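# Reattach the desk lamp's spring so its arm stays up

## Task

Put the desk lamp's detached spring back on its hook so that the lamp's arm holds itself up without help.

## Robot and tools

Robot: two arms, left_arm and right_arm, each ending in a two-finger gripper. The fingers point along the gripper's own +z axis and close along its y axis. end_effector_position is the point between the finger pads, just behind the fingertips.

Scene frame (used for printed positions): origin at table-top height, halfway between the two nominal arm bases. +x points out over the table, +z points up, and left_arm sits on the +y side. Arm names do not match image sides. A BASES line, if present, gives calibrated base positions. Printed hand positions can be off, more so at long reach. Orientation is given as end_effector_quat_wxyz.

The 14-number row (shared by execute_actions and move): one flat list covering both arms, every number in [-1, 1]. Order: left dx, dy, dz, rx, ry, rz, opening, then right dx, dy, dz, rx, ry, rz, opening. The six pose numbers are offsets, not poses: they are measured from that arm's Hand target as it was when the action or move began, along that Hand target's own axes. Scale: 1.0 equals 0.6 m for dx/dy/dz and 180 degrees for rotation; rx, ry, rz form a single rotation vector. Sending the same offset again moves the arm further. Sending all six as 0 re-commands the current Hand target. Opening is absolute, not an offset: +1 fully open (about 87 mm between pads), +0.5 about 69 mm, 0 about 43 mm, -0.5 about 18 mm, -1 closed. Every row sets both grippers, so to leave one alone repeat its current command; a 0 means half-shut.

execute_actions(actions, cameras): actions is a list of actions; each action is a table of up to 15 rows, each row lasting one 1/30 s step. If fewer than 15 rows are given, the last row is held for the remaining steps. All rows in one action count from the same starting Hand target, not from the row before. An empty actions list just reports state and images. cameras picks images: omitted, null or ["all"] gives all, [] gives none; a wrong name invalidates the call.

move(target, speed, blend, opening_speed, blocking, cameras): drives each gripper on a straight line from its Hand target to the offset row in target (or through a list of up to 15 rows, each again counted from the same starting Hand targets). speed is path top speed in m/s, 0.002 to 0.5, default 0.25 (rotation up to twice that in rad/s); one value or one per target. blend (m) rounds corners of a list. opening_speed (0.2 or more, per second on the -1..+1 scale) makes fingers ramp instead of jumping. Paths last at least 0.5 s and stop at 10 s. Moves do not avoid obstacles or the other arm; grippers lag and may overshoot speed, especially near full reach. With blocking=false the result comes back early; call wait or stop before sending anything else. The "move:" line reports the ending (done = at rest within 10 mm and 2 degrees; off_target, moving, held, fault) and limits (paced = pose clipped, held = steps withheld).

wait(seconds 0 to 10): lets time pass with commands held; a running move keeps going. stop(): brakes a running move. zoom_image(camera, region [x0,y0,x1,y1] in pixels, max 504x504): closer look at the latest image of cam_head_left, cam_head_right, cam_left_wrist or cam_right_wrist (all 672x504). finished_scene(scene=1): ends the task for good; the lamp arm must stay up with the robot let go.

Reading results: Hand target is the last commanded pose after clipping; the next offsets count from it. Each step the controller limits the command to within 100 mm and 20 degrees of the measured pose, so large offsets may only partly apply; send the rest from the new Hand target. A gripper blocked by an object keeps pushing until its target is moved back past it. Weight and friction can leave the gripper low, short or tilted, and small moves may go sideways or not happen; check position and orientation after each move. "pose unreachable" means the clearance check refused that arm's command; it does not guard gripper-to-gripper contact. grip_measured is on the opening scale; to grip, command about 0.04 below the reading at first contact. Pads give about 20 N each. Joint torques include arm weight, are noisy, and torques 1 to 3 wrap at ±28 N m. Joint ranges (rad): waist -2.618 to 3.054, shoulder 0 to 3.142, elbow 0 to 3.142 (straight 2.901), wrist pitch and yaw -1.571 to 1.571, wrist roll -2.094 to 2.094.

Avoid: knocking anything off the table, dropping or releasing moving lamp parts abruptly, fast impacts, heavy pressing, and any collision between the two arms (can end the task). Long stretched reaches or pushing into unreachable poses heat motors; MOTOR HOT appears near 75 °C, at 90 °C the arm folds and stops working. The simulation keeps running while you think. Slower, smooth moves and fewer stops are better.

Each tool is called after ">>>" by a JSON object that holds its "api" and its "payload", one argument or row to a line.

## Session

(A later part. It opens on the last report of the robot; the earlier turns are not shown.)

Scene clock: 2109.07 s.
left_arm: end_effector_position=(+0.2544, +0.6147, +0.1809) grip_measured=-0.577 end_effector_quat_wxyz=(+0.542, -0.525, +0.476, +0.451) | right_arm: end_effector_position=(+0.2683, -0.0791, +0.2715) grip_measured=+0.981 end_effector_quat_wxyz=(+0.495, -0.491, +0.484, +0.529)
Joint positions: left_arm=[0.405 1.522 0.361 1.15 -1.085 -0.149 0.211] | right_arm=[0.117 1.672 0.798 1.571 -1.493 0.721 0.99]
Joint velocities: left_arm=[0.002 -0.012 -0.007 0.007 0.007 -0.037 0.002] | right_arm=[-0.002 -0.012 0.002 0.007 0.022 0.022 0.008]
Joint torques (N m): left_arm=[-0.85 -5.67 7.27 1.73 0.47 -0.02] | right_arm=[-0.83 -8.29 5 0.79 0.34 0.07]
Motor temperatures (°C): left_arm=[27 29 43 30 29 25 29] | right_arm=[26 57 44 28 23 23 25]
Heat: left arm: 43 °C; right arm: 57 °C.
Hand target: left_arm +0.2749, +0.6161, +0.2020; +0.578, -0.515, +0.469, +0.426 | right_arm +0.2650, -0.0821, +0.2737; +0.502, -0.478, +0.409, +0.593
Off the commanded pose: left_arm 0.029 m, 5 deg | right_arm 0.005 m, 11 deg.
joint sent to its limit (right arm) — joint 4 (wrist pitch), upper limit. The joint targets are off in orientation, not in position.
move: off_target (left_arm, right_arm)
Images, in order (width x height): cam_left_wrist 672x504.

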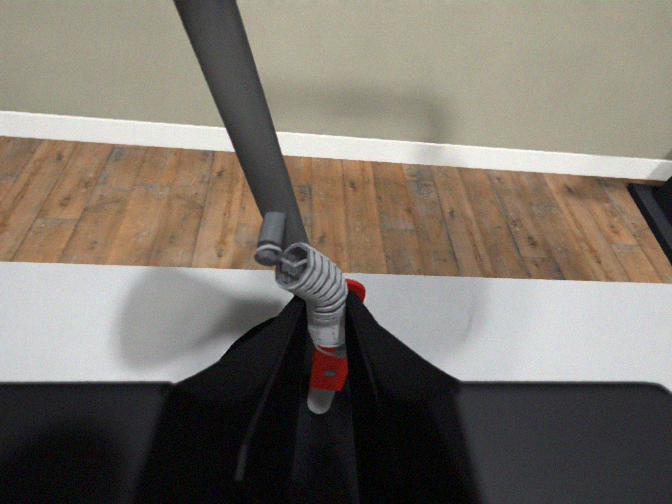

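>>> {"api": "move", "payload": {
  "target": [0.0039, -0.0195, 0.0021, 0, 0, 0, -0.76, 0, 0, 0, 0, 0, 0, 1],
  "speed": 0.04,
  "cameras": ["cam_left_wrist"]
}}

>>> {"api": "zoom_image", "payload": {
  "camera": "cam_left_wrist",
  "region": [310, 335, 350, 375]
}}

Scene clock: 2160.13 s.
left_arm: end_effector_position=(+0.2570, +0.6144, +0.1828) grip_measured=-0.577 end_effector_quat_wxyz=(+0.533, -0.528, +0.474, +0.461) | right_arm: end_effector_position=(+0.2683, -0.0791, +0.2715) grip_measured=+0.981 end_effector_quat_wxyz=(+0.495, -0.491, +0.484, +0.529)
Joint positions: left_arm=[0.391 1.533 0.389 1.127 -1.123 -0.142 0.211] | right_arm=[0.117 1.672 0.798 1.571 -1.493 0.721 0.99]
Joint velocities: left_arm=[0.012 -0.012 -0.012 -0.051 -0.11 -0.007 -0.005] | right_arm=[0.007 0.002 -0.002 -0.051 0.022 -0.007 0.013]
Joint torques (N m): left_arm=[-1.52 -3.74 8.02 1.93 0.61 -0.1] | right_arm=[-0.81 -8.31 5.01 0.79 0.34 0.06]
Motor temperatures (°C): left_arm=[27 31 45 32 29 25 29] | right_arm=[26 56 43 28 23 23 25]
Heat: left arm: 45 °C; right arm: 56 °C.
Hand target: left_arm +0.2869, +0.6162, +0.2017; +0.578, -0.515, +0.468, +0.426 | right_arm +0.2650, -0.0821, +0.2737; +0.502, -0.478, +0.409, +0.593
Off the commanded pose: left_arm 0.036 m, 7 deg | right_arm 0.005 m, 11 deg.
joint sent to its limit (right arm) — joint 4 (wrist pitch), upper limit. The joint targets are off in orientation, not in position.
move: off_target (left_arm, right_arm)
Images, in order (width x height): cam_left_wrist 672x504.

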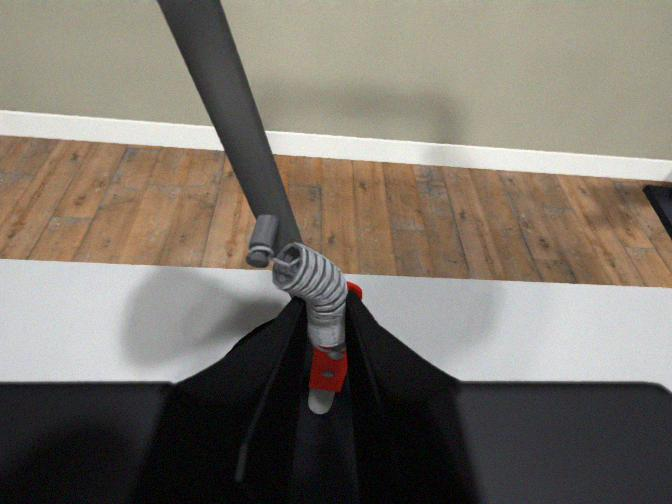

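Scaled by 12.600 from the camera's 672x504 image, which has a finer 960x720 frame.

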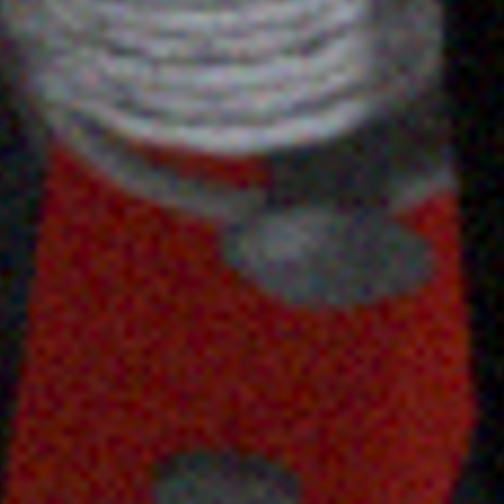

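>>> {"api": "move", "payload": {
  "target": [-0.0144, -0.013, 0.0015, 0, -0.004, 0, -0.76, 0, 0, 0, 0, 0, 0, 1],
  "speed": 0.04,
  "cameras": ["cam_left_wrist"]
}}

>>> {"api": "zoom_image", "payload": {
  "camera": "cam_left_wrist",
  "region": [310, 335, 350, 375]
}}

Scene clock: 2169.23 s.
left_arm: end_effector_position=(+0.2582, +0.6137, +0.1844) grip_measured=-0.577 end_effector_quat_wxyz=(+0.521, -0.523, +0.481, +0.472) | right_arm: end_effector_position=(+0.2683, -0.0791, +0.2715) grip_measured=+0.981 end_effector_quat_wxyz=(+0.495, -0.491, +0.484, +0.529)
Joint positions: left_arm=[0.381 1.533 0.411 1.094 -1.145 -0.116 0.211] | right_arm=[0.117 1.672 0.798 1.571 -1.493 0.721 0.99]
Joint velocities: left_arm=[0.007 -0.007 0.027 0.007 -0.007 0.022 0.002] | right_arm=[-0.007 0.022 0.007 -0.051 0.022 0.022 0.013]
Joint torques (N m): left_arm=[-1.78 -4.59 8.75 2.15 0.67 -0.12] | right_arm=[-0.84 -8.29 4.98 0.79 0.34 0.06]
Motor temperatures (°C): left_arm=[27 31 46 32 29 25 29] | right_arm=[26 55 42 28 23 23 25]
Heat: left arm: 46 °C; right arm: 55 °C.
Hand target: left_arm +0.2931, +0.6163, +0.2117; +0.581, -0.512, +0.465, +0.429 | right_arm +0.2650, -0.0821, +0.2737; +0.502, -0.478, +0.409, +0.593
Off the commanded pose: left_arm 0.044 m, 9 deg | right_arm 0.005 m, 11 deg.
joint sent to its limit (right arm) — joint 4 (wrist pitch), upper limit. The joint targets are off in orientation, not in position.
move: off_target (left_arm, right_arm)
Images, in order (width x height): cam_left_wrist 672x504.

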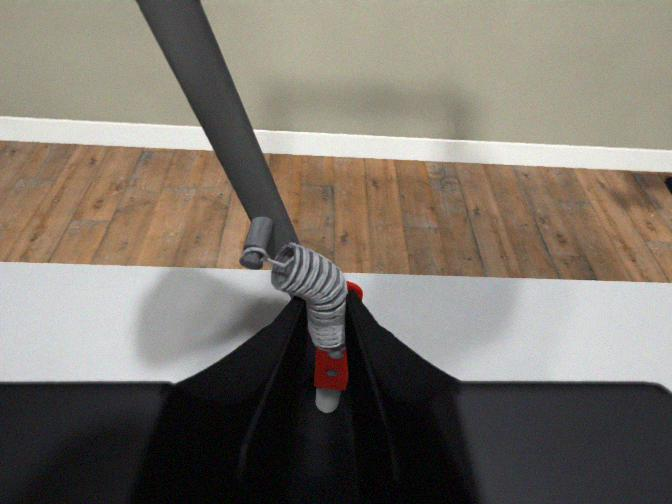

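Scaled by 12.600 from the camera's 672x504 image, which has a finer 960x720 frame.

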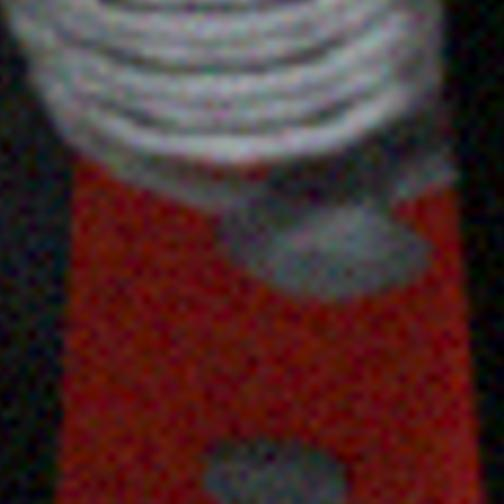

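>>> {"api": "move", "payload": {
  "target": [0.0049, 0.0181, -0.0004, 0, 0, -0.045, -0.76, 0, 0, 0, 0, 0, 0, 1],
  "speed": 0.03,
  "cameras": ["cam_left_wrist"]
}}

>>> {"api": "zoom_image", "payload": {
  "camera": "cam_left_wrist",
  "region": [310, 335, 350, 375]
}}

Scene clock: 2190.67 s.
left_arm: end_effector_position=(+0.2626, +0.6151, +0.1831) grip_measured=-0.577 end_effector_quat_wxyz=(+0.554, -0.551, +0.450, +0.433) | right_arm: end_effector_position=(+0.2683, -0.0791, +0.2715) grip_measured=+0.981 end_effector_quat_wxyz=(+0.495, -0.491, +0.484, +0.529)
Joint positions: left_arm=[0.393 1.533 0.397 1.11 -1.117 -0.247 0.211] | right_arm=[0.117 1.672 0.798 1.571 -1.493 0.721 0.99]
Joint velocities: left_arm=[-0.007 -0.007 -0.012 -0.022 0.022 -0.022 0.014] | right_arm=[-0.012 0.002 -0.002 -0.066 -0.022 0.022 0.008]
Joint torques (N m): left_arm=[0.18 -6.24 5.61 2.22 0.72 -0.28] | right_arm=[-0.85 -8.29 5 0.79 0.34 0.06]
Motor temperatures (°C): left_arm=[27 31 45 36 29 25 29] | right_arm=[26 55 42 28 23 23 25]
Heat: left arm: 45 °C; right arm: 55 °C.
Hand target: left_arm +0.2829, +0.6171, +0.2070; +0.610, -0.544, +0.427, +0.387 | right_arm +0.2650, -0.0821, +0.2737; +0.502, -0.478, +0.409, +0.593
Off the commanded pose: left_arm 0.031 m, 9 deg | right_arm 0.005 m, 11 deg.
joint sent to its limit (right arm) — joint 4 (wrist pitch), upper limit. The joint targets are off in orientation, not in position.
move: off_target (left_arm, right_arm)
Images, in order (width x height): cam_left_wrist 672x504.

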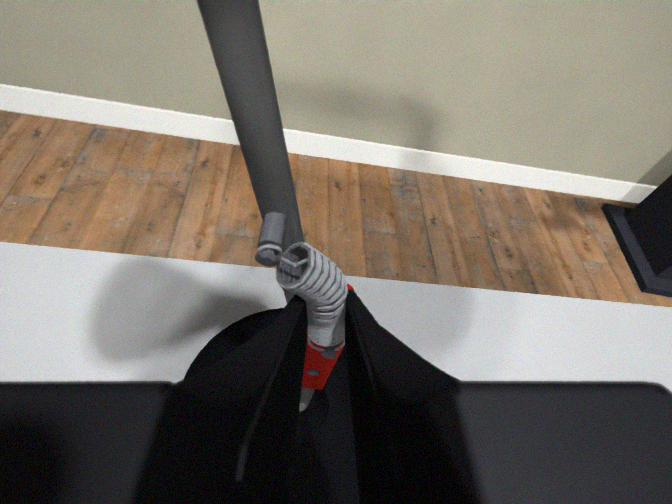

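Scaled by 12.600 from the camera's 672x504 image, which has a finer 960x720 frame.

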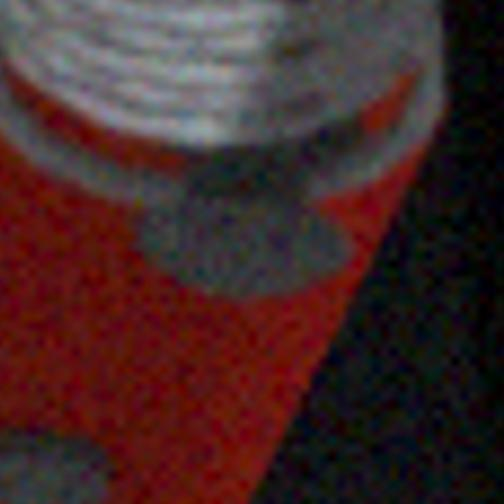

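>>> {"api": "move", "payload": {
  "target": [-0.0004, 0.021, -0.0023, 0, 0, -0.03, -0.76, 0, 0, 0, 0, 0, 0, 1],
  "speed": 0.03,
  "cameras": ["cam_left_wrist"]
}}

>>> {"api": "zoom_image", "payload": {
  "camera": "cam_left_wrist",
  "region": [310, 335, 350, 375]
}}

Scene clock: 2201.00 s.
left_arm: end_effector_position=(+0.2597, +0.6148, +0.1827) grip_measured=-0.577 end_effector_quat_wxyz=(+0.588, -0.566, +0.427, +0.390) | right_arm: end_effector_position=(+0.2683, -0.0791, +0.2715) grip_measured=+0.981 end_effector_quat_wxyz=(+0.495, -0.491, +0.484, +0.529)
Joint positions: left_arm=[0.42 1.502 0.343 1.149 -1.052 -0.349 0.211] | right_arm=[0.117 1.672 0.798 1.571 -1.493 0.721 0.99]
Joint velocities: left_arm=[-0.002 0.002 -0.017 -0.022 -0.022 -0.066 -0.005] | right_arm=[-0.007 0.002 -0.007 0.066 -0.066 0.022 0.018]
Joint torques (N m): left_arm=[0.62 -5.6 5.15 2.16 0.42 -0.24] | right_arm=[-0.84 -8.31 4.98 0.79 0.34 0.07]
Motor temperatures (°C): left_arm=[27 32 45 36 29 25 29] | right_arm=[26 55 42 28 23 23 25]
Heat: left arm: 45 °C; right arm: 55 °C.
Hand target: left_arm +0.2707, +0.6169, +0.2033; +0.627, -0.563, +0.402, +0.358 | right_arm +0.2650, -0.0821, +0.2737; +0.502, -0.478, +0.409, +0.593
Off the commanded pose: left_arm 0.023 m, 6 deg | right_arm 0.005 m, 11 deg.
joint sent to its limit (right arm) — joint 4 (wrist pitch), upper limit. The joint targets are off in orientation, not in position.
move: off_target (left_arm, right_arm)
Images, in order (width x height): cam_left_wrist 672x504.

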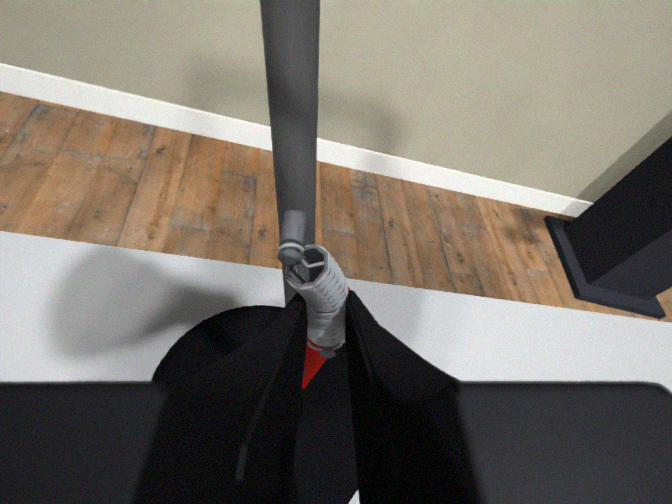

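Scaled by 12.600 from the camera's 672x504 image, which has a finer 960x720 frame.

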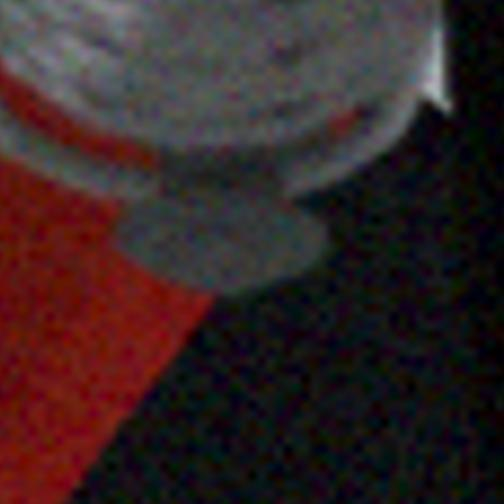

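>>> {"api": "move", "payload": {
  "target": [0.0004, 0.0148, -0.0017, 0, 0, -0.04, -0.76, 0, 0, 0, 0, 0, 0, 1],
  "speed": 0.03,
  "cameras": ["cam_left_wrist", "cam_head_left"]
}}

>>> {"api": "zoom_image", "payload": {
  "camera": "cam_left_wrist",
  "region": [310, 335, 350, 375]
}}

>>> {"api": "zoom_image", "payload": {
  "camera": "cam_head_left",
  "region": [40, 200, 260, 430]
}}

Scene clock: 2210.60 s.
left_arm: end_effector_position=(+0.2573, +0.6147, +0.1822) grip_measured=-0.577 end_effector_quat_wxyz=(+0.620, -0.588, +0.391, +0.342) | right_arm: end_effector_position=(+0.2683, -0.0791, +0.2715) grip_measured=+0.981 end_effector_quat_wxyz=(+0.495, -0.491, +0.484, +0.529)
Joint positions: left_arm=[0.446 1.49 0.297 1.197 -1.004 -0.478 0.211] | right_arm=[0.117 1.672 0.798 1.571 -1.493 0.721 0.99]
Joint velocities: left_arm=[-0.012 -0.002 0.022 -0.037 -0.051 -0.007 0.014] | right_arm=[-0.007 -0.002 -0.017 0.037 -0.125 -0.066 -0.034]
Joint torques (N m): left_arm=[0.87 -5.24 4.68 2.06 0.26 -0.22] | right_arm=[-0.83 -8.31 4.98 0.79 0.33 0.06]
Motor temperatures (°C): left_arm=[27 32 44 36 29 25 29] | right_arm=[26 54 42 28 23 23 25]
Heat: left arm: 44 °C; right arm: 54 °C.
Hand target: left_arm +0.2625, +0.6168, +0.1997; +0.649, -0.587, +0.365, +0.318 | right_arm +0.2650, -0.0821, +0.2737; +0.502, -0.478, +0.409, +0.593
Off the commanded pose: left_arm 0.018 m, 5 deg | right_arm 0.005 m, 11 deg.
joint sent to its limit (right arm) — joint 4 (wrist pitch), upper limit. The joint targets are off in orientation, not in position.
move: off_target (left_arm, right_arm)
Images, in order (width x height): cam_head_left 672x504, cam_left_wrist 672x504.

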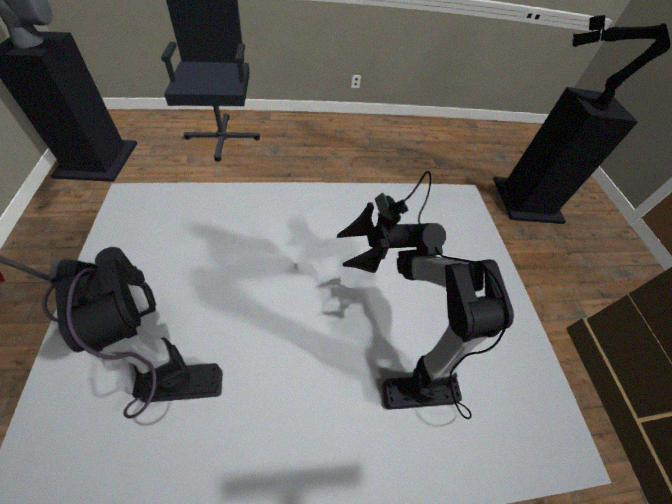

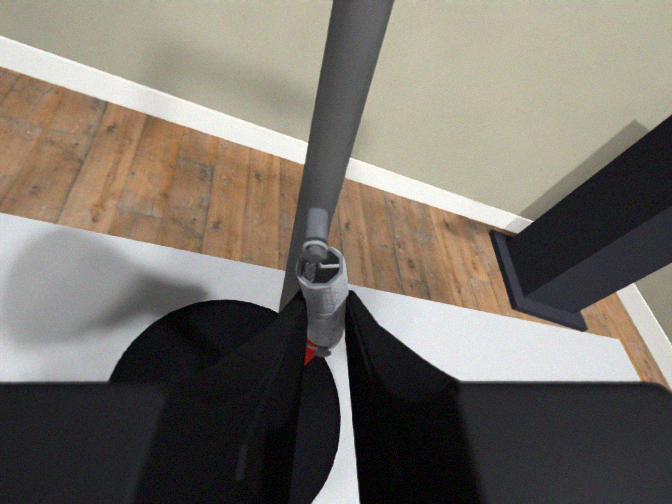

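Scaled by 12.600 from the camera's 672x504 image, which has a finer 960x720 frame.

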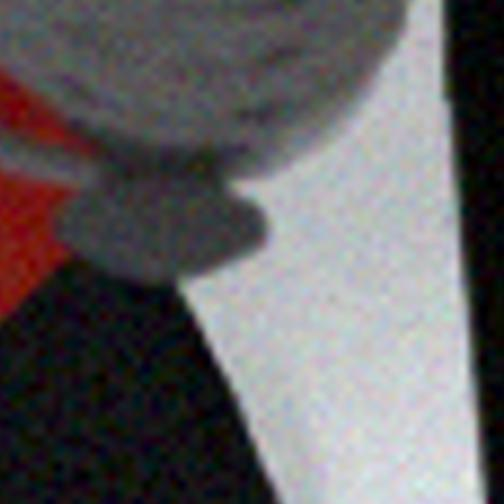

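Scaled by 2.191 from the camera's 672x504 image, which has a finer 960x720 frame.

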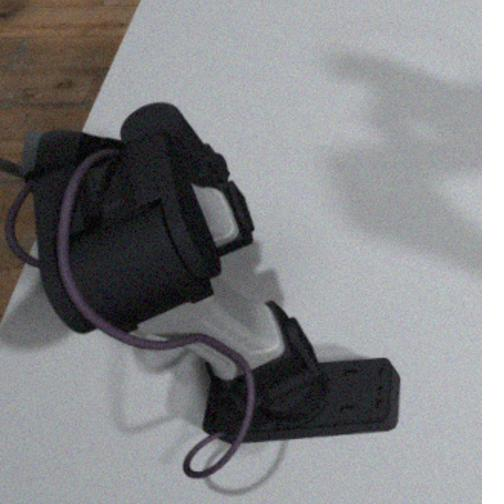

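>>> {"api": "move", "payload": {
  "target": [0.0086, 0.0112, -0.0011, 0, 0, 0, -0.76, 0, 0, 0, 0, 0, 0, 1],
  "speed": 0.03,
  "cameras": ["cam_left_wrist"]
}}

>>> {"api": "zoom_image", "payload": {
  "camera": "cam_left_wrist",
  "region": [300, 325, 350, 375]
}}

>>> {"api": "zoom_image", "payload": {
  "camera": "cam_left_wrist",
  "region": [260, 180, 400, 320]
}}

Scene clock: 2221.87 s.
left_arm: end_effector_position=(+0.2553, +0.6142, +0.1823) grip_measured=-0.577 end_effector_quat_wxyz=(+0.629, -0.588, +0.384, +0.334) | right_arm: end_effector_position=(+0.2683, -0.0791, +0.2715) grip_measured=+0.981 end_effector_quat_wxyz=(+0.495, -0.491, +0.484, +0.529)
Joint positions: left_arm=[0.453 1.498 0.275 1.248 -0.989 -0.484 0.211] | right_arm=[0.117 1.672 0.798 1.571 -1.493 0.721 0.99]
Joint velocities: left_arm=[-0.022 0.007 -0.002 -0.051 -0.037 -0.037 0.011] | right_arm=[-0.007 -0.027 0.002 -0.022 -0.022 0.037 -0.003]
Joint torques (N m): left_arm=[0.88 -3.18 4.46 2.08 0.18 -0.19] | right_arm=[-0.85 -8.29 5 0.78 0.34 0.07]
Motor temperatures (°C): left_arm=[27 32 43 36 29 25 29] | right_arm=[26 54 42 28 23 23 25]
Heat: left arm: 43 °C; right arm: 54 °C.
Hand target: left_arm +0.2593, +0.6167, +0.1917; +0.649, -0.587, +0.365, +0.318 | right_arm +0.2650, -0.0821, +0.2737; +0.502, -0.478, +0.409, +0.593
Off the commanded pose: left_arm 0.011 m, 4 deg | right_arm 0.005 m, 11 deg.
joint sent to its limit (right arm) — joint 4 (wrist pitch), upper limit. The joint targets are off in orientation, not in position.
move: off_target (left_arm, right_arm)
Images, in order (width x height): cam_left_wrist 672x504.

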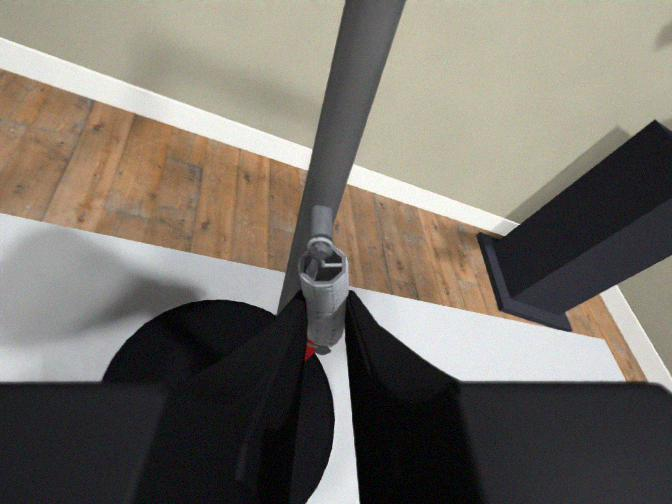

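Scaled by 10.080 from the camera's 672x504 image, which has a finer 960x720 frame.

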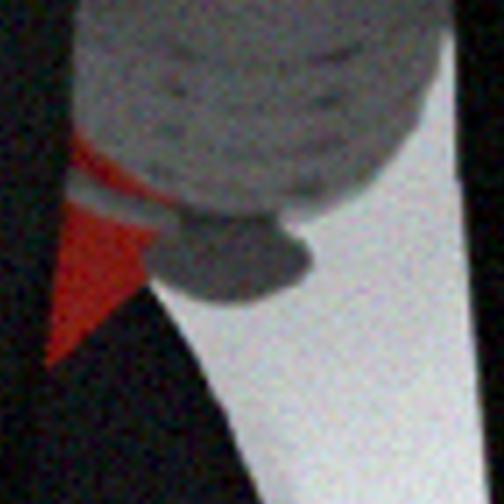

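Scaled by 3.600 from the camera's 672x504 image, which has a finer 960x720 frame.

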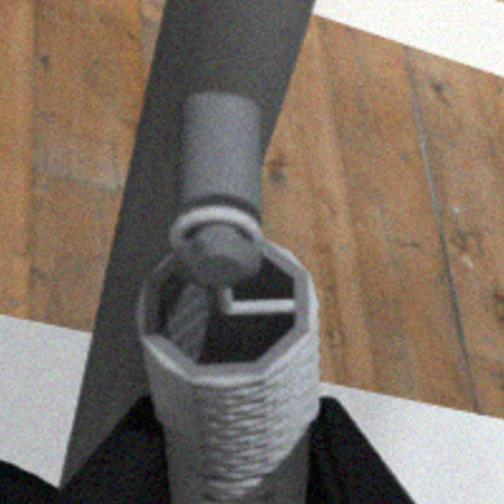

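>>> {"api": "move", "payload": {
  "target": [0, 0, 0, 0, 0, 0, -0.5, 0, 0, 0, 0, 0, 0, 1],
  "speed": 0.03,
  "opening_speed": 0.2,
  "cameras": ["cam_left_wrist"]
}}

>>> {"api": "zoom_image", "payload": {
  "camera": "cam_left_wrist",
  "region": [300, 325, 350, 375]
}}

>>> {"api": "zoom_image", "payload": {
  "camera": "cam_left_wrist",
  "region": [260, 180, 400, 320]
}}

Scene clock: 2234.77 s.
left_arm: end_effector_position=(+0.2565, +0.6143, +0.1844) grip_measured=-0.500 end_effector_quat_wxyz=(+0.634, -0.588, +0.380, +0.329) | right_arm: end_effector_position=(+0.2683, -0.0791, +0.2715) grip_measured=+0.981 end_effector_quat_wxyz=(+0.495, -0.491, +0.484, +0.529)
Joint positions: left_arm=[0.454 1.498 0.275 1.26 -0.983 -0.488 0.25] | right_arm=[0.117 1.672 0.798 1.571 -1.493 0.721 0.99]
Joint velocities: left_arm=[0.017 0.002 -0.002 0.007 -0.007 -0.066 0.001] | right_arm=[0.002 0.002 0.007 -0.022 -0.022 0.051 -0.008]
Joint torques (N m): left_arm=[0.83 -2.95 4.48 2.01 0.13 -0.14] | right_arm=[-0.83 -8.29 5 0.79 0.34 0.06]
Motor temperatures (°C): left_arm=[27 32 42 37 28 25 29] | right_arm=[26 54 42 28 23 23 25]
Heat: left arm: 42 °C; right arm: 54 °C.
Hand target: left_arm +0.2593, +0.6167, +0.1916; +0.648, -0.587, +0.365, +0.318 | right_arm +0.2650, -0.0821, +0.2737; +0.502, -0.478, +0.409, +0.593
Off the commanded pose: left_arm 0.008 m, 3 deg | right_arm 0.005 m, 11 deg.
joint sent to its limit (right arm) — joint 4 (wrist pitch), upper limit. The joint targets are off in orientation, not in position.
move: off_target (left_arm, right_arm)
Images, in order (width x height): cam_left_wrist 672x504.

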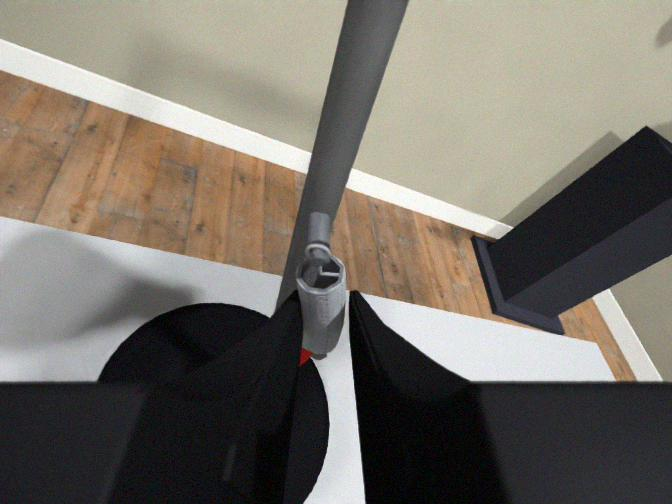

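Scaled by 10.080 from the camera's 672x504 image, which has a finer 960x720 frame.

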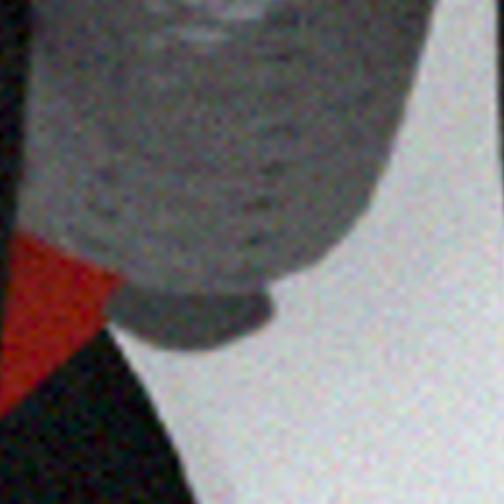

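Scaled by 3.600 from the camera's 672x504 image, which has a finer 960x720 frame.

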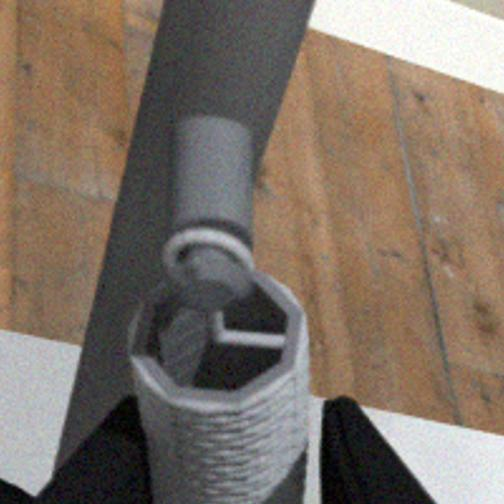

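>>> {"api": "move", "payload": {
  "target": [0, 0, 0, 0, 0, 0, -0.2, 0, 0, 0, 0, 0, 0, 1],
  "speed": 0.03,
  "opening_speed": 0.3,
  "cameras": ["cam_left_wrist"]
}}

>>> {"api": "zoom_image", "payload": {
  "camera": "cam_left_wrist",
  "region": [295, 320, 355, 380]
}}

Scene clock: 2253.47 s.
left_arm: end_effector_position=(+0.2581, +0.6142, +0.1873) grip_measured=-0.200 end_effector_quat_wxyz=(+0.640, -0.587, +0.376, +0.324) | right_arm: end_effector_position=(+0.2683, -0.0791, +0.2715) grip_measured=+0.981 end_effector_quat_wxyz=(+0.495, -0.491, +0.484, +0.529)
Joint positions: left_arm=[0.454 1.498 0.275 1.275 -0.977 -0.49 0.4] | right_arm=[0.117 1.672 0.798 1.571 -1.493 0.721 0.99]
Joint velocities: left_arm=[0.002 0.012 0.017 0.037 -0.051 -0.022 0.009] | right_arm=[-0.002 -0.002 -0.012 0.037 0.007 -0.051 -0.008]
Joint torques (N m): left_arm=[0.8 -2.8 4.49 1.89 0.08 -0.12] | right_arm=[-0.83 -8.29 4.98 0.79 0.34 0.06]
Motor temperatures (°C): left_arm=[27 31 41 36 28 25 29] | right_arm=[26 54 42 28 23 23 25]
Heat: left arm: 41 °C; right arm: 54 °C.
Hand target: left_arm +0.2593, +0.6167, +0.1916; +0.649, -0.587, +0.365, +0.318 | right_arm +0.2650, -0.0821, +0.2737; +0.502, -0.478, +0.409, +0.593
Off the commanded pose: left_arm 0.005 m, 2 deg | right_arm 0.005 m, 11 deg.
joint sent to its limit (right arm) — joint 4 (wrist pitch), upper limit. The joint targets are off in orientation, not in position.
move: off_target (right_arm)
Images, in order (width x height): cam_left_wrist 672x504.

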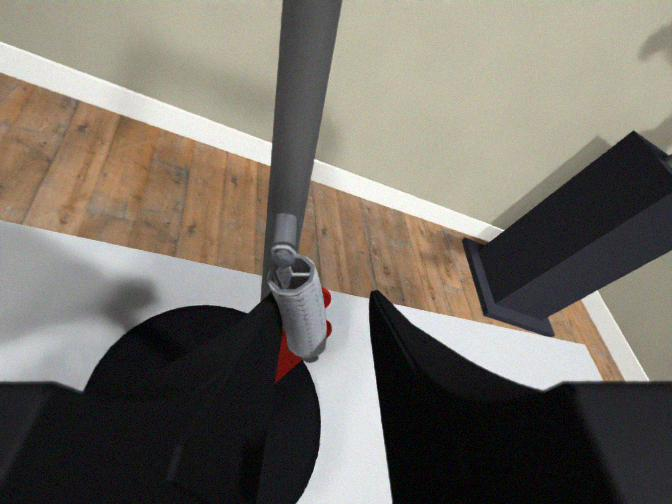

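Scaled by 8.400 from the camera's 672x504 image, which has a finer 960x720 frame.

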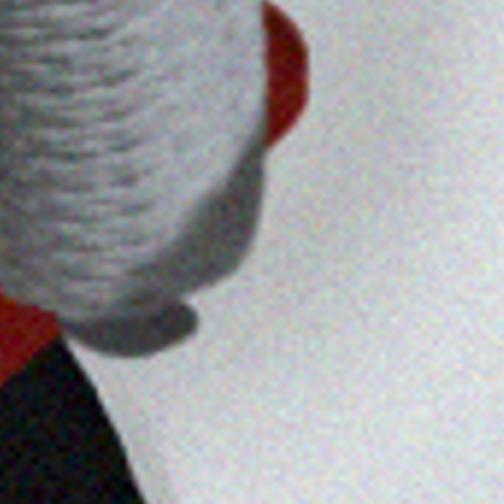

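>>> {"api": "move", "payload": {
  "target": [0, 0, 0, 0, 0, 0, 0.2, 0, 0, 0, 0, 0, 0, 1],
  "speed": 0.03,
  "opening_speed": 0.4,
  "cameras": ["cam_left_wrist"]
}}

>>> {"api": "zoom_image", "payload": {
  "camera": "cam_left_wrist",
  "region": [260, 240, 380, 380]
}}

Scene clock: 2262.27 s.
left_arm: end_effector_position=(+0.2581, +0.6143, +0.1871) grip_measured=+0.200 end_effector_quat_wxyz=(+0.640, -0.587, +0.376, +0.324) | right_arm: end_effector_position=(+0.2683, -0.0791, +0.2715) grip_measured=+0.981 end_effector_quat_wxyz=(+0.495, -0.491, +0.484, +0.529)
Joint positions: left_arm=[0.454 1.501 0.275 1.278 -0.977 -0.49 0.6] | right_arm=[0.117 1.672 0.798 1.571 -1.493 0.721 0.99]
Joint velocities: left_arm=[-0.007 -0.002 -0.002 -0.022 0.037 0.037 0.004] | right_arm=[-0.007 0.012 -0.012 -0.051 -0.081 -0.037 -0.024]
Joint torques (N m): left_arm=[0.81 -3 4.46 1.86 0.08 -0.12] | right_arm=[-0.83 -8.29 5 0.79 0.33 0.07]
Motor temperatures (°C): left_arm=[27 30 41 36 28 25 29] | right_arm=[26 53 41 28 23 23 25]
Heat: left arm: 41 °C; right arm: 53 °C.
Hand target: left_arm +0.2593, +0.6167, +0.1916; +0.649, -0.587, +0.365, +0.318 | right_arm +0.2650, -0.0821, +0.2737; +0.502, -0.478, +0.409, +0.593
Off the commanded pose: left_arm 0.005 m, 2 deg | right_arm 0.005 m, 11 deg.
joint sent to its limit (right arm) — joint 4 (wrist pitch), upper limit. The joint targets are off in orientation, not in position.
move: off_target (right_arm)
Images, in order (width x height): cam_left_wrist 672x504.

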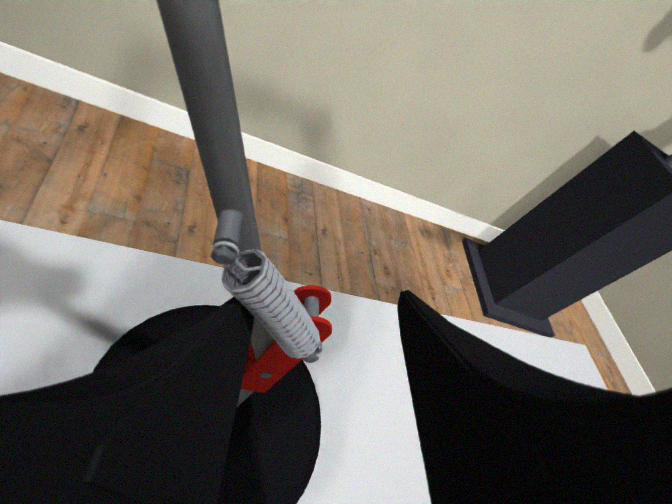

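Scaled by 3.600 from the camera's 672x504 image, which has a finer 960x720 frame.

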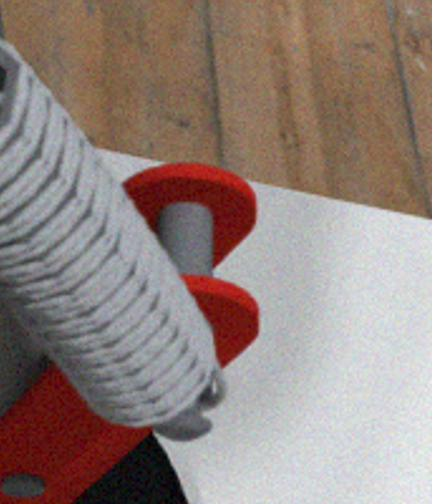

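>>> {"api": "zoom_image", "payload": {
  "camera": "cam_left_wrist",
  "region": [295, 325, 335, 365]
}}

>>> {"api": "zoom_image", "payload": {
  "camera": "cam_left_wrist",
  "region": [180, 180, 340, 370]
}}

Scaled by 12.600 from the camera's 672x504 image, which has a finer 960x720 frame.

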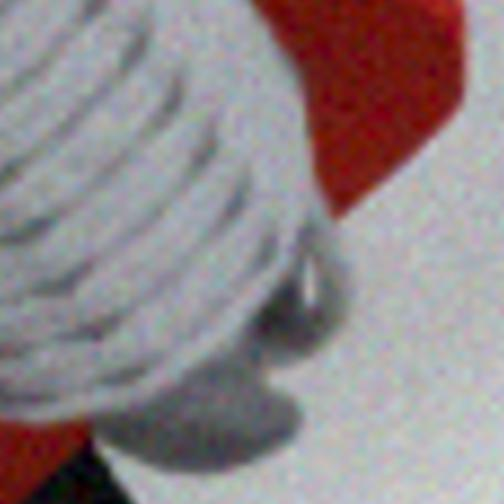

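Scaled by 2.653 from the camera's 672x504 image, which has a finer 960x720 frame.

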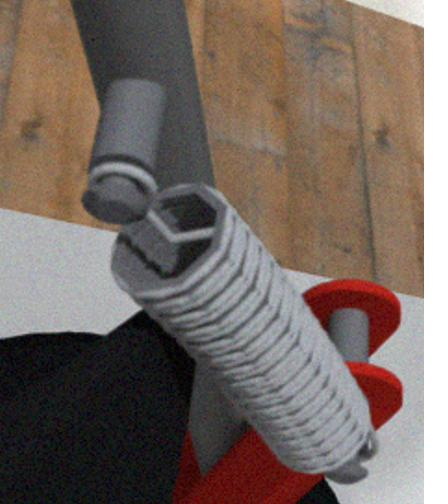

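>>> {"api": "move", "payload": {
  "target": [0, 0, 0, 0, 0, 0, 0.6, 0, 0, 0, 0, 0, 0, 1],
  "speed": 0.03,
  "opening_speed": 0.3,
  "cameras": ["cam_left_wrist"]
}}

>>> {"api": "zoom_image", "payload": {
  "camera": "cam_left_wrist",
  "region": [140, 180, 340, 380]
}}

Scene clock: 2275.40 s.
left_arm: end_effector_position=(+0.2583, +0.6143, +0.1871) grip_measured=+0.600 end_effector_quat_wxyz=(+0.640, -0.587, +0.376, +0.324) | right_arm: end_effector_position=(+0.2683, -0.0791, +0.2715) grip_measured=+0.981 end_effector_quat_wxyz=(+0.495, -0.491, +0.484, +0.529)
Joint positions: left_arm=[0.454 1.501 0.275 1.279 -0.977 -0.49 0.8] | right_arm=[0.117 1.672 0.798 1.571 -1.493 0.721 0.99]
Joint velocities: left_arm=[0.012 0.002 0.012 -0.051 0.022 -0.037 0.005] | right_arm=[-0.012 -0.012 0.007 0.066 0.022 -0.051 -0.008]
Joint torques (N m): left_arm=[0.81 -3 4.48 1.86 0.07 -0.11] | right_arm=[-0.84 -8.31 4.97 0.79 0.33 0.06]
Motor temperatures (°C): left_arm=[27 30 41 35 28 25 28] | right_arm=[26 53 41 28 23 23 25]
Heat: left arm: 41 °C; right arm: 53 °C.
Hand target: left_arm +0.2593, +0.6167, +0.1917; +0.649, -0.587, +0.365, +0.318 | right_arm +0.2650, -0.0821, +0.2737; +0.502, -0.478, +0.409, +0.593
Off the commanded pose: left_arm 0.005 m, 2 deg | right_arm 0.005 m, 11 deg.
joint sent to its limit (right arm) — joint 4 (wrist pitch), upper limit. The joint targets are off in orientation, not in position.
move: off_target (right_arm)
Images, in order (width x height): cam_left_wrist 672x504.

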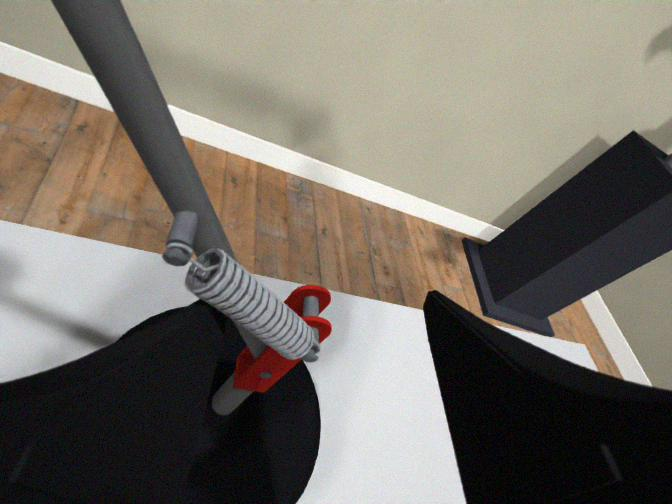

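Scaled by 2.520 from the camera's 672x504 image, which has a finer 960x720 frame.

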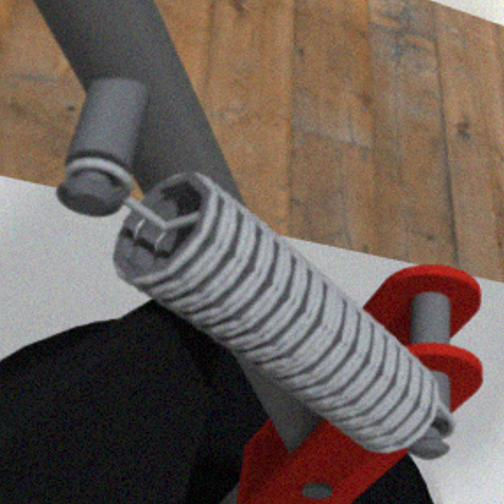

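>>> {"api": "move", "payload": {
  "target": [0, 0, 0, 0, 0, 0, 1.0, 0, 0, 0, 0, 0, 0, 1],
  "speed": 0.03,
  "opening_speed": 0.3,
  "cameras": ["cam_left_wrist"]
}}

>>> {"api": "zoom_image", "payload": {
  "camera": "cam_left_wrist",
  "region": [100, 180, 340, 380]
}}

Scene clock: 2282.93 s.
left_arm: end_effector_position=(+0.2584, +0.6142, +0.1872) grip_measured=+1.000 end_effector_quat_wxyz=(+0.641, -0.587, +0.376, +0.323) | right_arm: end_effector_position=(+0.2683, -0.0791, +0.2715) grip_measured=+0.981 end_effector_quat_wxyz=(+0.495, -0.491, +0.484, +0.529)
Joint positions: left_arm=[0.454 1.501 0.275 1.279 -0.976 -0.49 1] | right_arm=[0.117 1.672 0.798 1.571 -1.493 0.721 0.99]
Joint velocities: left_arm=[0.017 -0.002 -0.022 -0.022 -0.037 -0.022 0] | right_arm=[0.012 -0.007 0.012 0.037 -0.022 -0.022 0.029]
Joint torques (N m): left_arm=[0.83 -2.99 4.46 1.86 0.07 -0.11] | right_arm=[-0.84 -8.31 5.01 0.78 0.34 0.07]
Motor temperatures (°C): left_arm=[27 30 41 35 28 25 28] | right_arm=[26 53 41 28 23 23 25]
Heat: left arm: 41 °C; right arm: 53 °C.
Hand target: left_arm +0.2593, +0.6167, +0.1917; +0.649, -0.587, +0.365, +0.318 | right_arm +0.2650, -0.0821, +0.2737; +0.502, -0.478, +0.409, +0.593
Off the commanded pose: left_arm 0.005 m, 2 deg | right_arm 0.005 m, 11 deg.
joint sent to its limit (right arm) — joint 4 (wrist pitch), upper limit. The joint targets are off in orientation, not in position.
move: off_target (right_arm)
Images, in order (width x height): cam_left_wrist 672x504.

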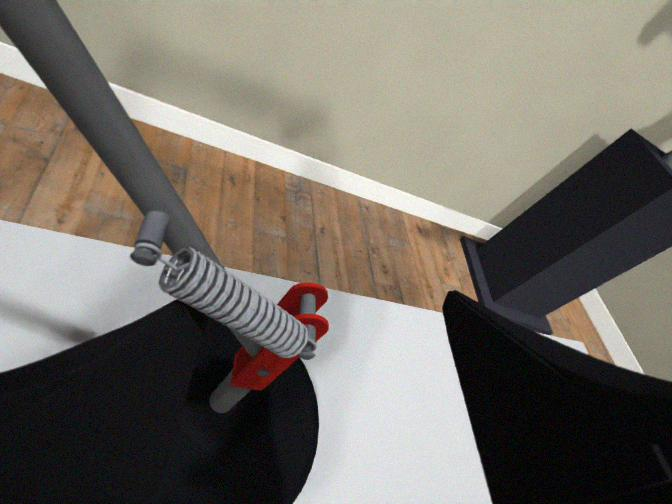

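Scaled by 2.100 from the camera's 672x504 image, which has a finer 960x720 frame.

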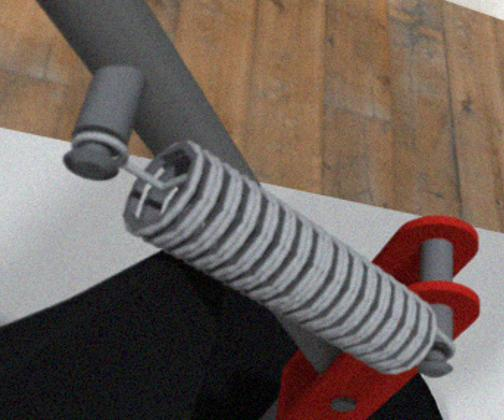

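>>> {"api": "wait", "payload": {
  "seconds": 1,
  "cameras": ["cam_left_wrist", "cam_head_left"]
}}

>>> {"api": "zoom_image", "payload": {
  "camera": "cam_head_left",
  "region": [0, 200, 160, 320]
}}

Scene clock: 2288.30 s.
left_arm: end_effector_position=(+0.2584, +0.6142, +0.1872) grip_measured=+1.000 end_effector_quat_wxyz=(+0.641, -0.587, +0.376, +0.323) | right_arm: end_effector_position=(+0.2683, -0.0791, +0.2715) grip_measured=+0.981 end_effector_quat_wxyz=(+0.495, -0.491, +0.484, +0.529)
Joint positions: left_arm=[0.454 1.501 0.275 1.279 -0.976 -0.49 1] | right_arm=[0.117 1.672 0.798 1.571 -1.493 0.721 0.99]
Joint velocities: left_arm=[-0.012 0.007 0.002 0.007 0.11 -0.022 0] | right_arm=[0.002 0.007 0.002 -0.007 -0.007 0.022 0.003]
Joint torques (N m): left_arm=[0.81 -2.99 4.45 1.86 0.07 -0.11] | right_arm=[-0.84 -8.29 4.98 0.79 0.34 0.07]
Motor temperatures (°C): left_arm=[27 30 40 35 28 25 28] | right_arm=[26 53 41 28 23 23 25]
Heat: left arm: 40 °C; right arm: 53 °C.
Hand target: left_arm +0.2593, +0.6167, +0.1917; +0.649, -0.587, +0.365, +0.318 | right_arm +0.2650, -0.0821, +0.2737; +0.502, -0.478, +0.409, +0.593
Tool commands: left_gripper/opening=+1.0 right_gripper/opening=+1.0
Off the commanded pose: left_arm 0.005 m, 2 deg | right_arm 0.005 m, 11 deg.
wait: 1.00 s; at rest from the start
Images, in order (width x height): cam_head_left 672x504, cam_left_wrist 672x504.

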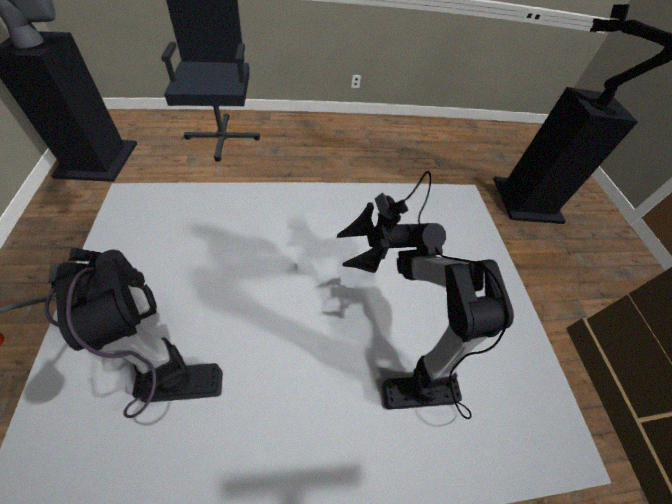

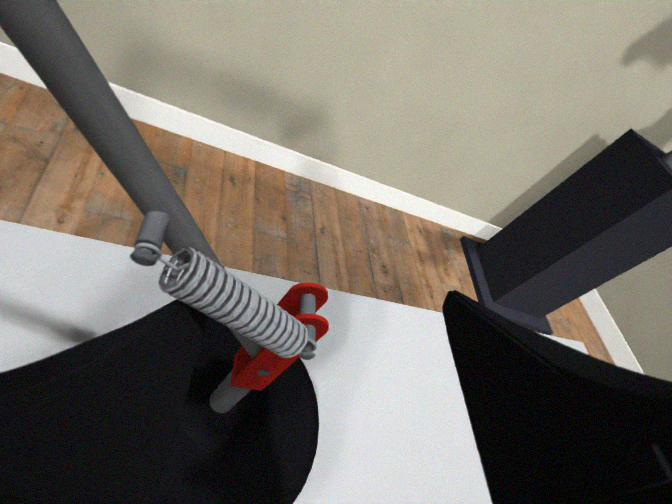

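Scaled by 3.150 from the camera's 672x504 image, which has a finer 960x720 frame.

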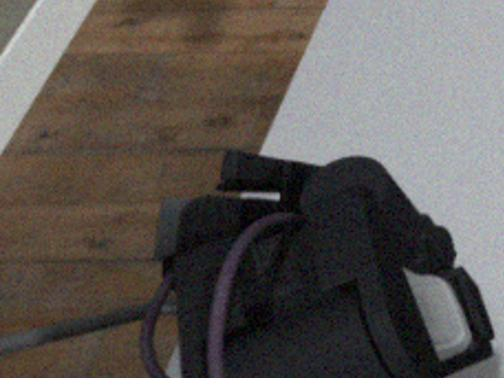

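>>> {"api": "move", "payload": {
  "target": [0, 0.02, 0, 0, 0, 0, 1.0, 0, 0, 0, 0, 0, 0, 1],
  "speed": 0.025,
  "cameras": ["cam_left_wrist"]
}}

>>> {"api": "zoom_image", "payload": {
  "camera": "cam_left_wrist",
  "region": [100, 180, 340, 380]
}}

Scene clock: 2305.40 s.
left_arm: end_effector_position=(+0.2495, +0.6163, +0.1829) grip_measured=+1.000 end_effector_quat_wxyz=(+0.642, -0.587, +0.374, +0.323) | right_arm: end_effector_position=(+0.2683, -0.0791, +0.2715) grip_measured=+0.981 end_effector_quat_wxyz=(+0.495, -0.491, +0.484, +0.529)
Joint positions: left_arm=[0.482 1.506 0.242 1.32 -0.949 -0.492 1] | right_arm=[0.117 1.672 0.798 1.571 -1.493 0.721 0.99]
Joint velocities: left_arm=[0.007 0.012 -0.002 -0.007 -0.037 -0.051 0] | right_arm=[-0.002 0.007 0.007 -0.037 0.051 0.051 -0.003]
Joint torques (N m): left_arm=[0.85 -2.99 3.75 1.87 0.09 -0.12] | right_arm=[-0.83 -8.29 5 0.79 0.34 0.06]
Motor temperatures (°C): left_arm=[27 30 40 35 28 25 28] | right_arm=[26 53 41 28 23 23 25]
Heat: left arm: 40 °C; right arm: 53 °C.
Hand target: left_arm +0.2491, +0.6179, +0.1855; +0.649, -0.587, +0.365, +0.318 | right_arm +0.2650, -0.0821, +0.2737; +0.502, -0.478, +0.409, +0.593
Off the commanded pose: left_arm 0.003 m, 1 deg | right_arm 0.005 m, 11 deg.
joint sent to its limit (right arm) — joint 4 (wrist pitch), upper limit. The joint targets are off in orientation, not in position.
move: off_target (right_arm)
Images, in order (width x height): cam_left_wrist 672x504.

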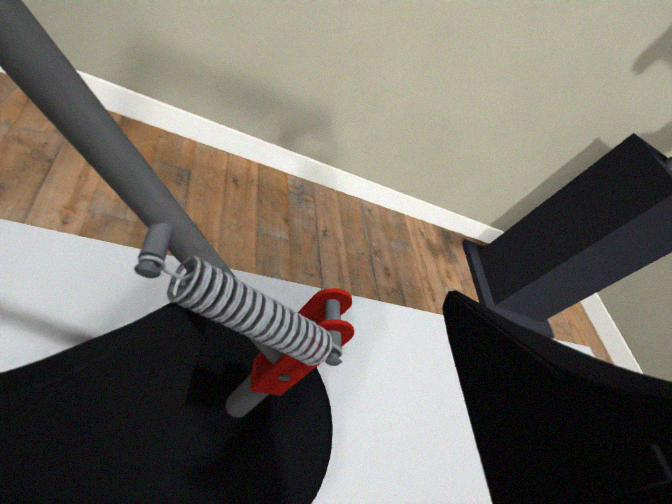

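Scaled by 2.100 from the camera's 672x504 image, which has a finer 960x720 frame.

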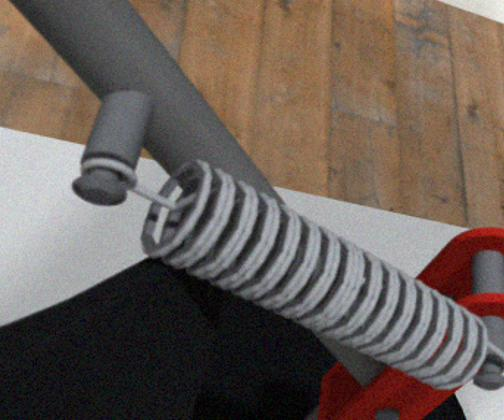

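>>> {"api": "move", "payload": {
  "target": [0, 0.025, 0, 0, 0, 0, 1.0, 0, 0, 0, 0, 0, 0, 1],
  "speed": 0.025,
  "cameras": ["cam_left_wrist"]
}}

>>> {"api": "zoom_image", "payload": {
  "camera": "cam_left_wrist",
  "region": [120, 200, 360, 400]
}}

Scene clock: 2314.20 s.
left_arm: end_effector_position=(+0.2371, +0.6179, +0.1760) grip_measured=+1.000 end_effector_quat_wxyz=(+0.643, -0.586, +0.373, +0.322) | right_arm: end_effector_position=(+0.2683, -0.0791, +0.2715) grip_measured=+0.981 end_effector_quat_wxyz=(+0.495, -0.491, +0.484, +0.529)
Joint positions: left_arm=[0.521 1.518 0.193 1.381 -0.909 -0.497 1] | right_arm=[0.117 1.672 0.798 1.571 -1.493 0.721 0.99]
Joint velocities: left_arm=[0.002 0.012 0.007 -0.037 0.066 0.037 0] | right_arm=[-0.012 0.012 0.007 0.022 0.037 0.081 0.003]
Joint torques (N m): left_arm=[0.88 -2.74 3.52 1.87 0.07 -0.12] | right_arm=[-0.84 -8.29 5 0.79 0.34 0.06]
Motor temperatures (°C): left_arm=[27 30 40 35 28 25 28] | right_arm=[26 53 41 28 23 23 25]
Heat: left arm: 40 °C; right arm: 53 °C.
Hand target: left_arm +0.2362, +0.6194, +0.1778; +0.649, -0.587, +0.365, +0.318 | right_arm +0.2650, -0.0821, +0.2737; +0.502, -0.478, +0.409, +0.593
Off the commanded pose: left_arm 0.002 m, 1 deg | right_arm 0.005 m, 11 deg.
joint sent to its limit (right arm) — joint 4 (wrist pitch), upper limit. The joint targets are off in orientation, not in position.
move: off_target (right_arm)
Images, in order (width x height): cam_left_wrist 672x504.

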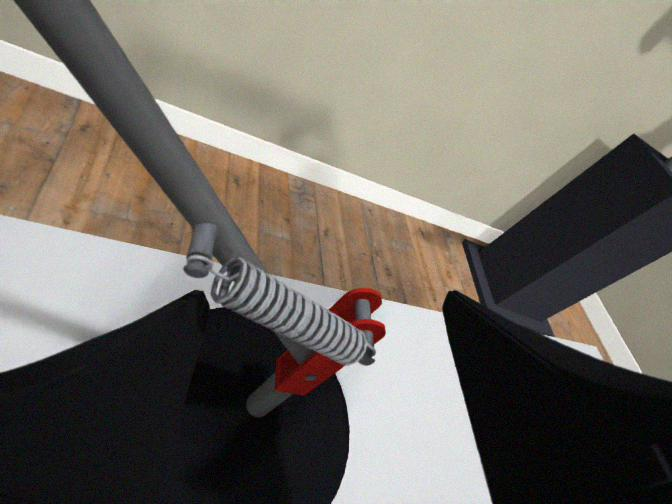

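Scaled by 2.100 from the camera's 672x504 image, which has a finer 960x720 frame.

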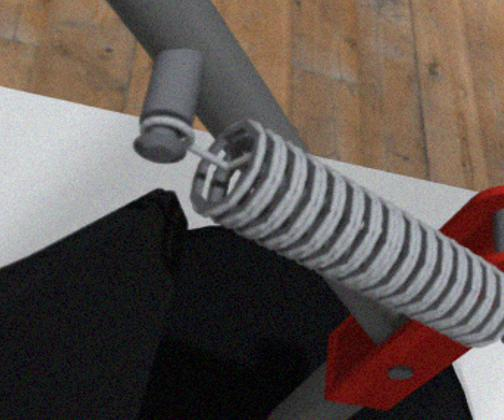

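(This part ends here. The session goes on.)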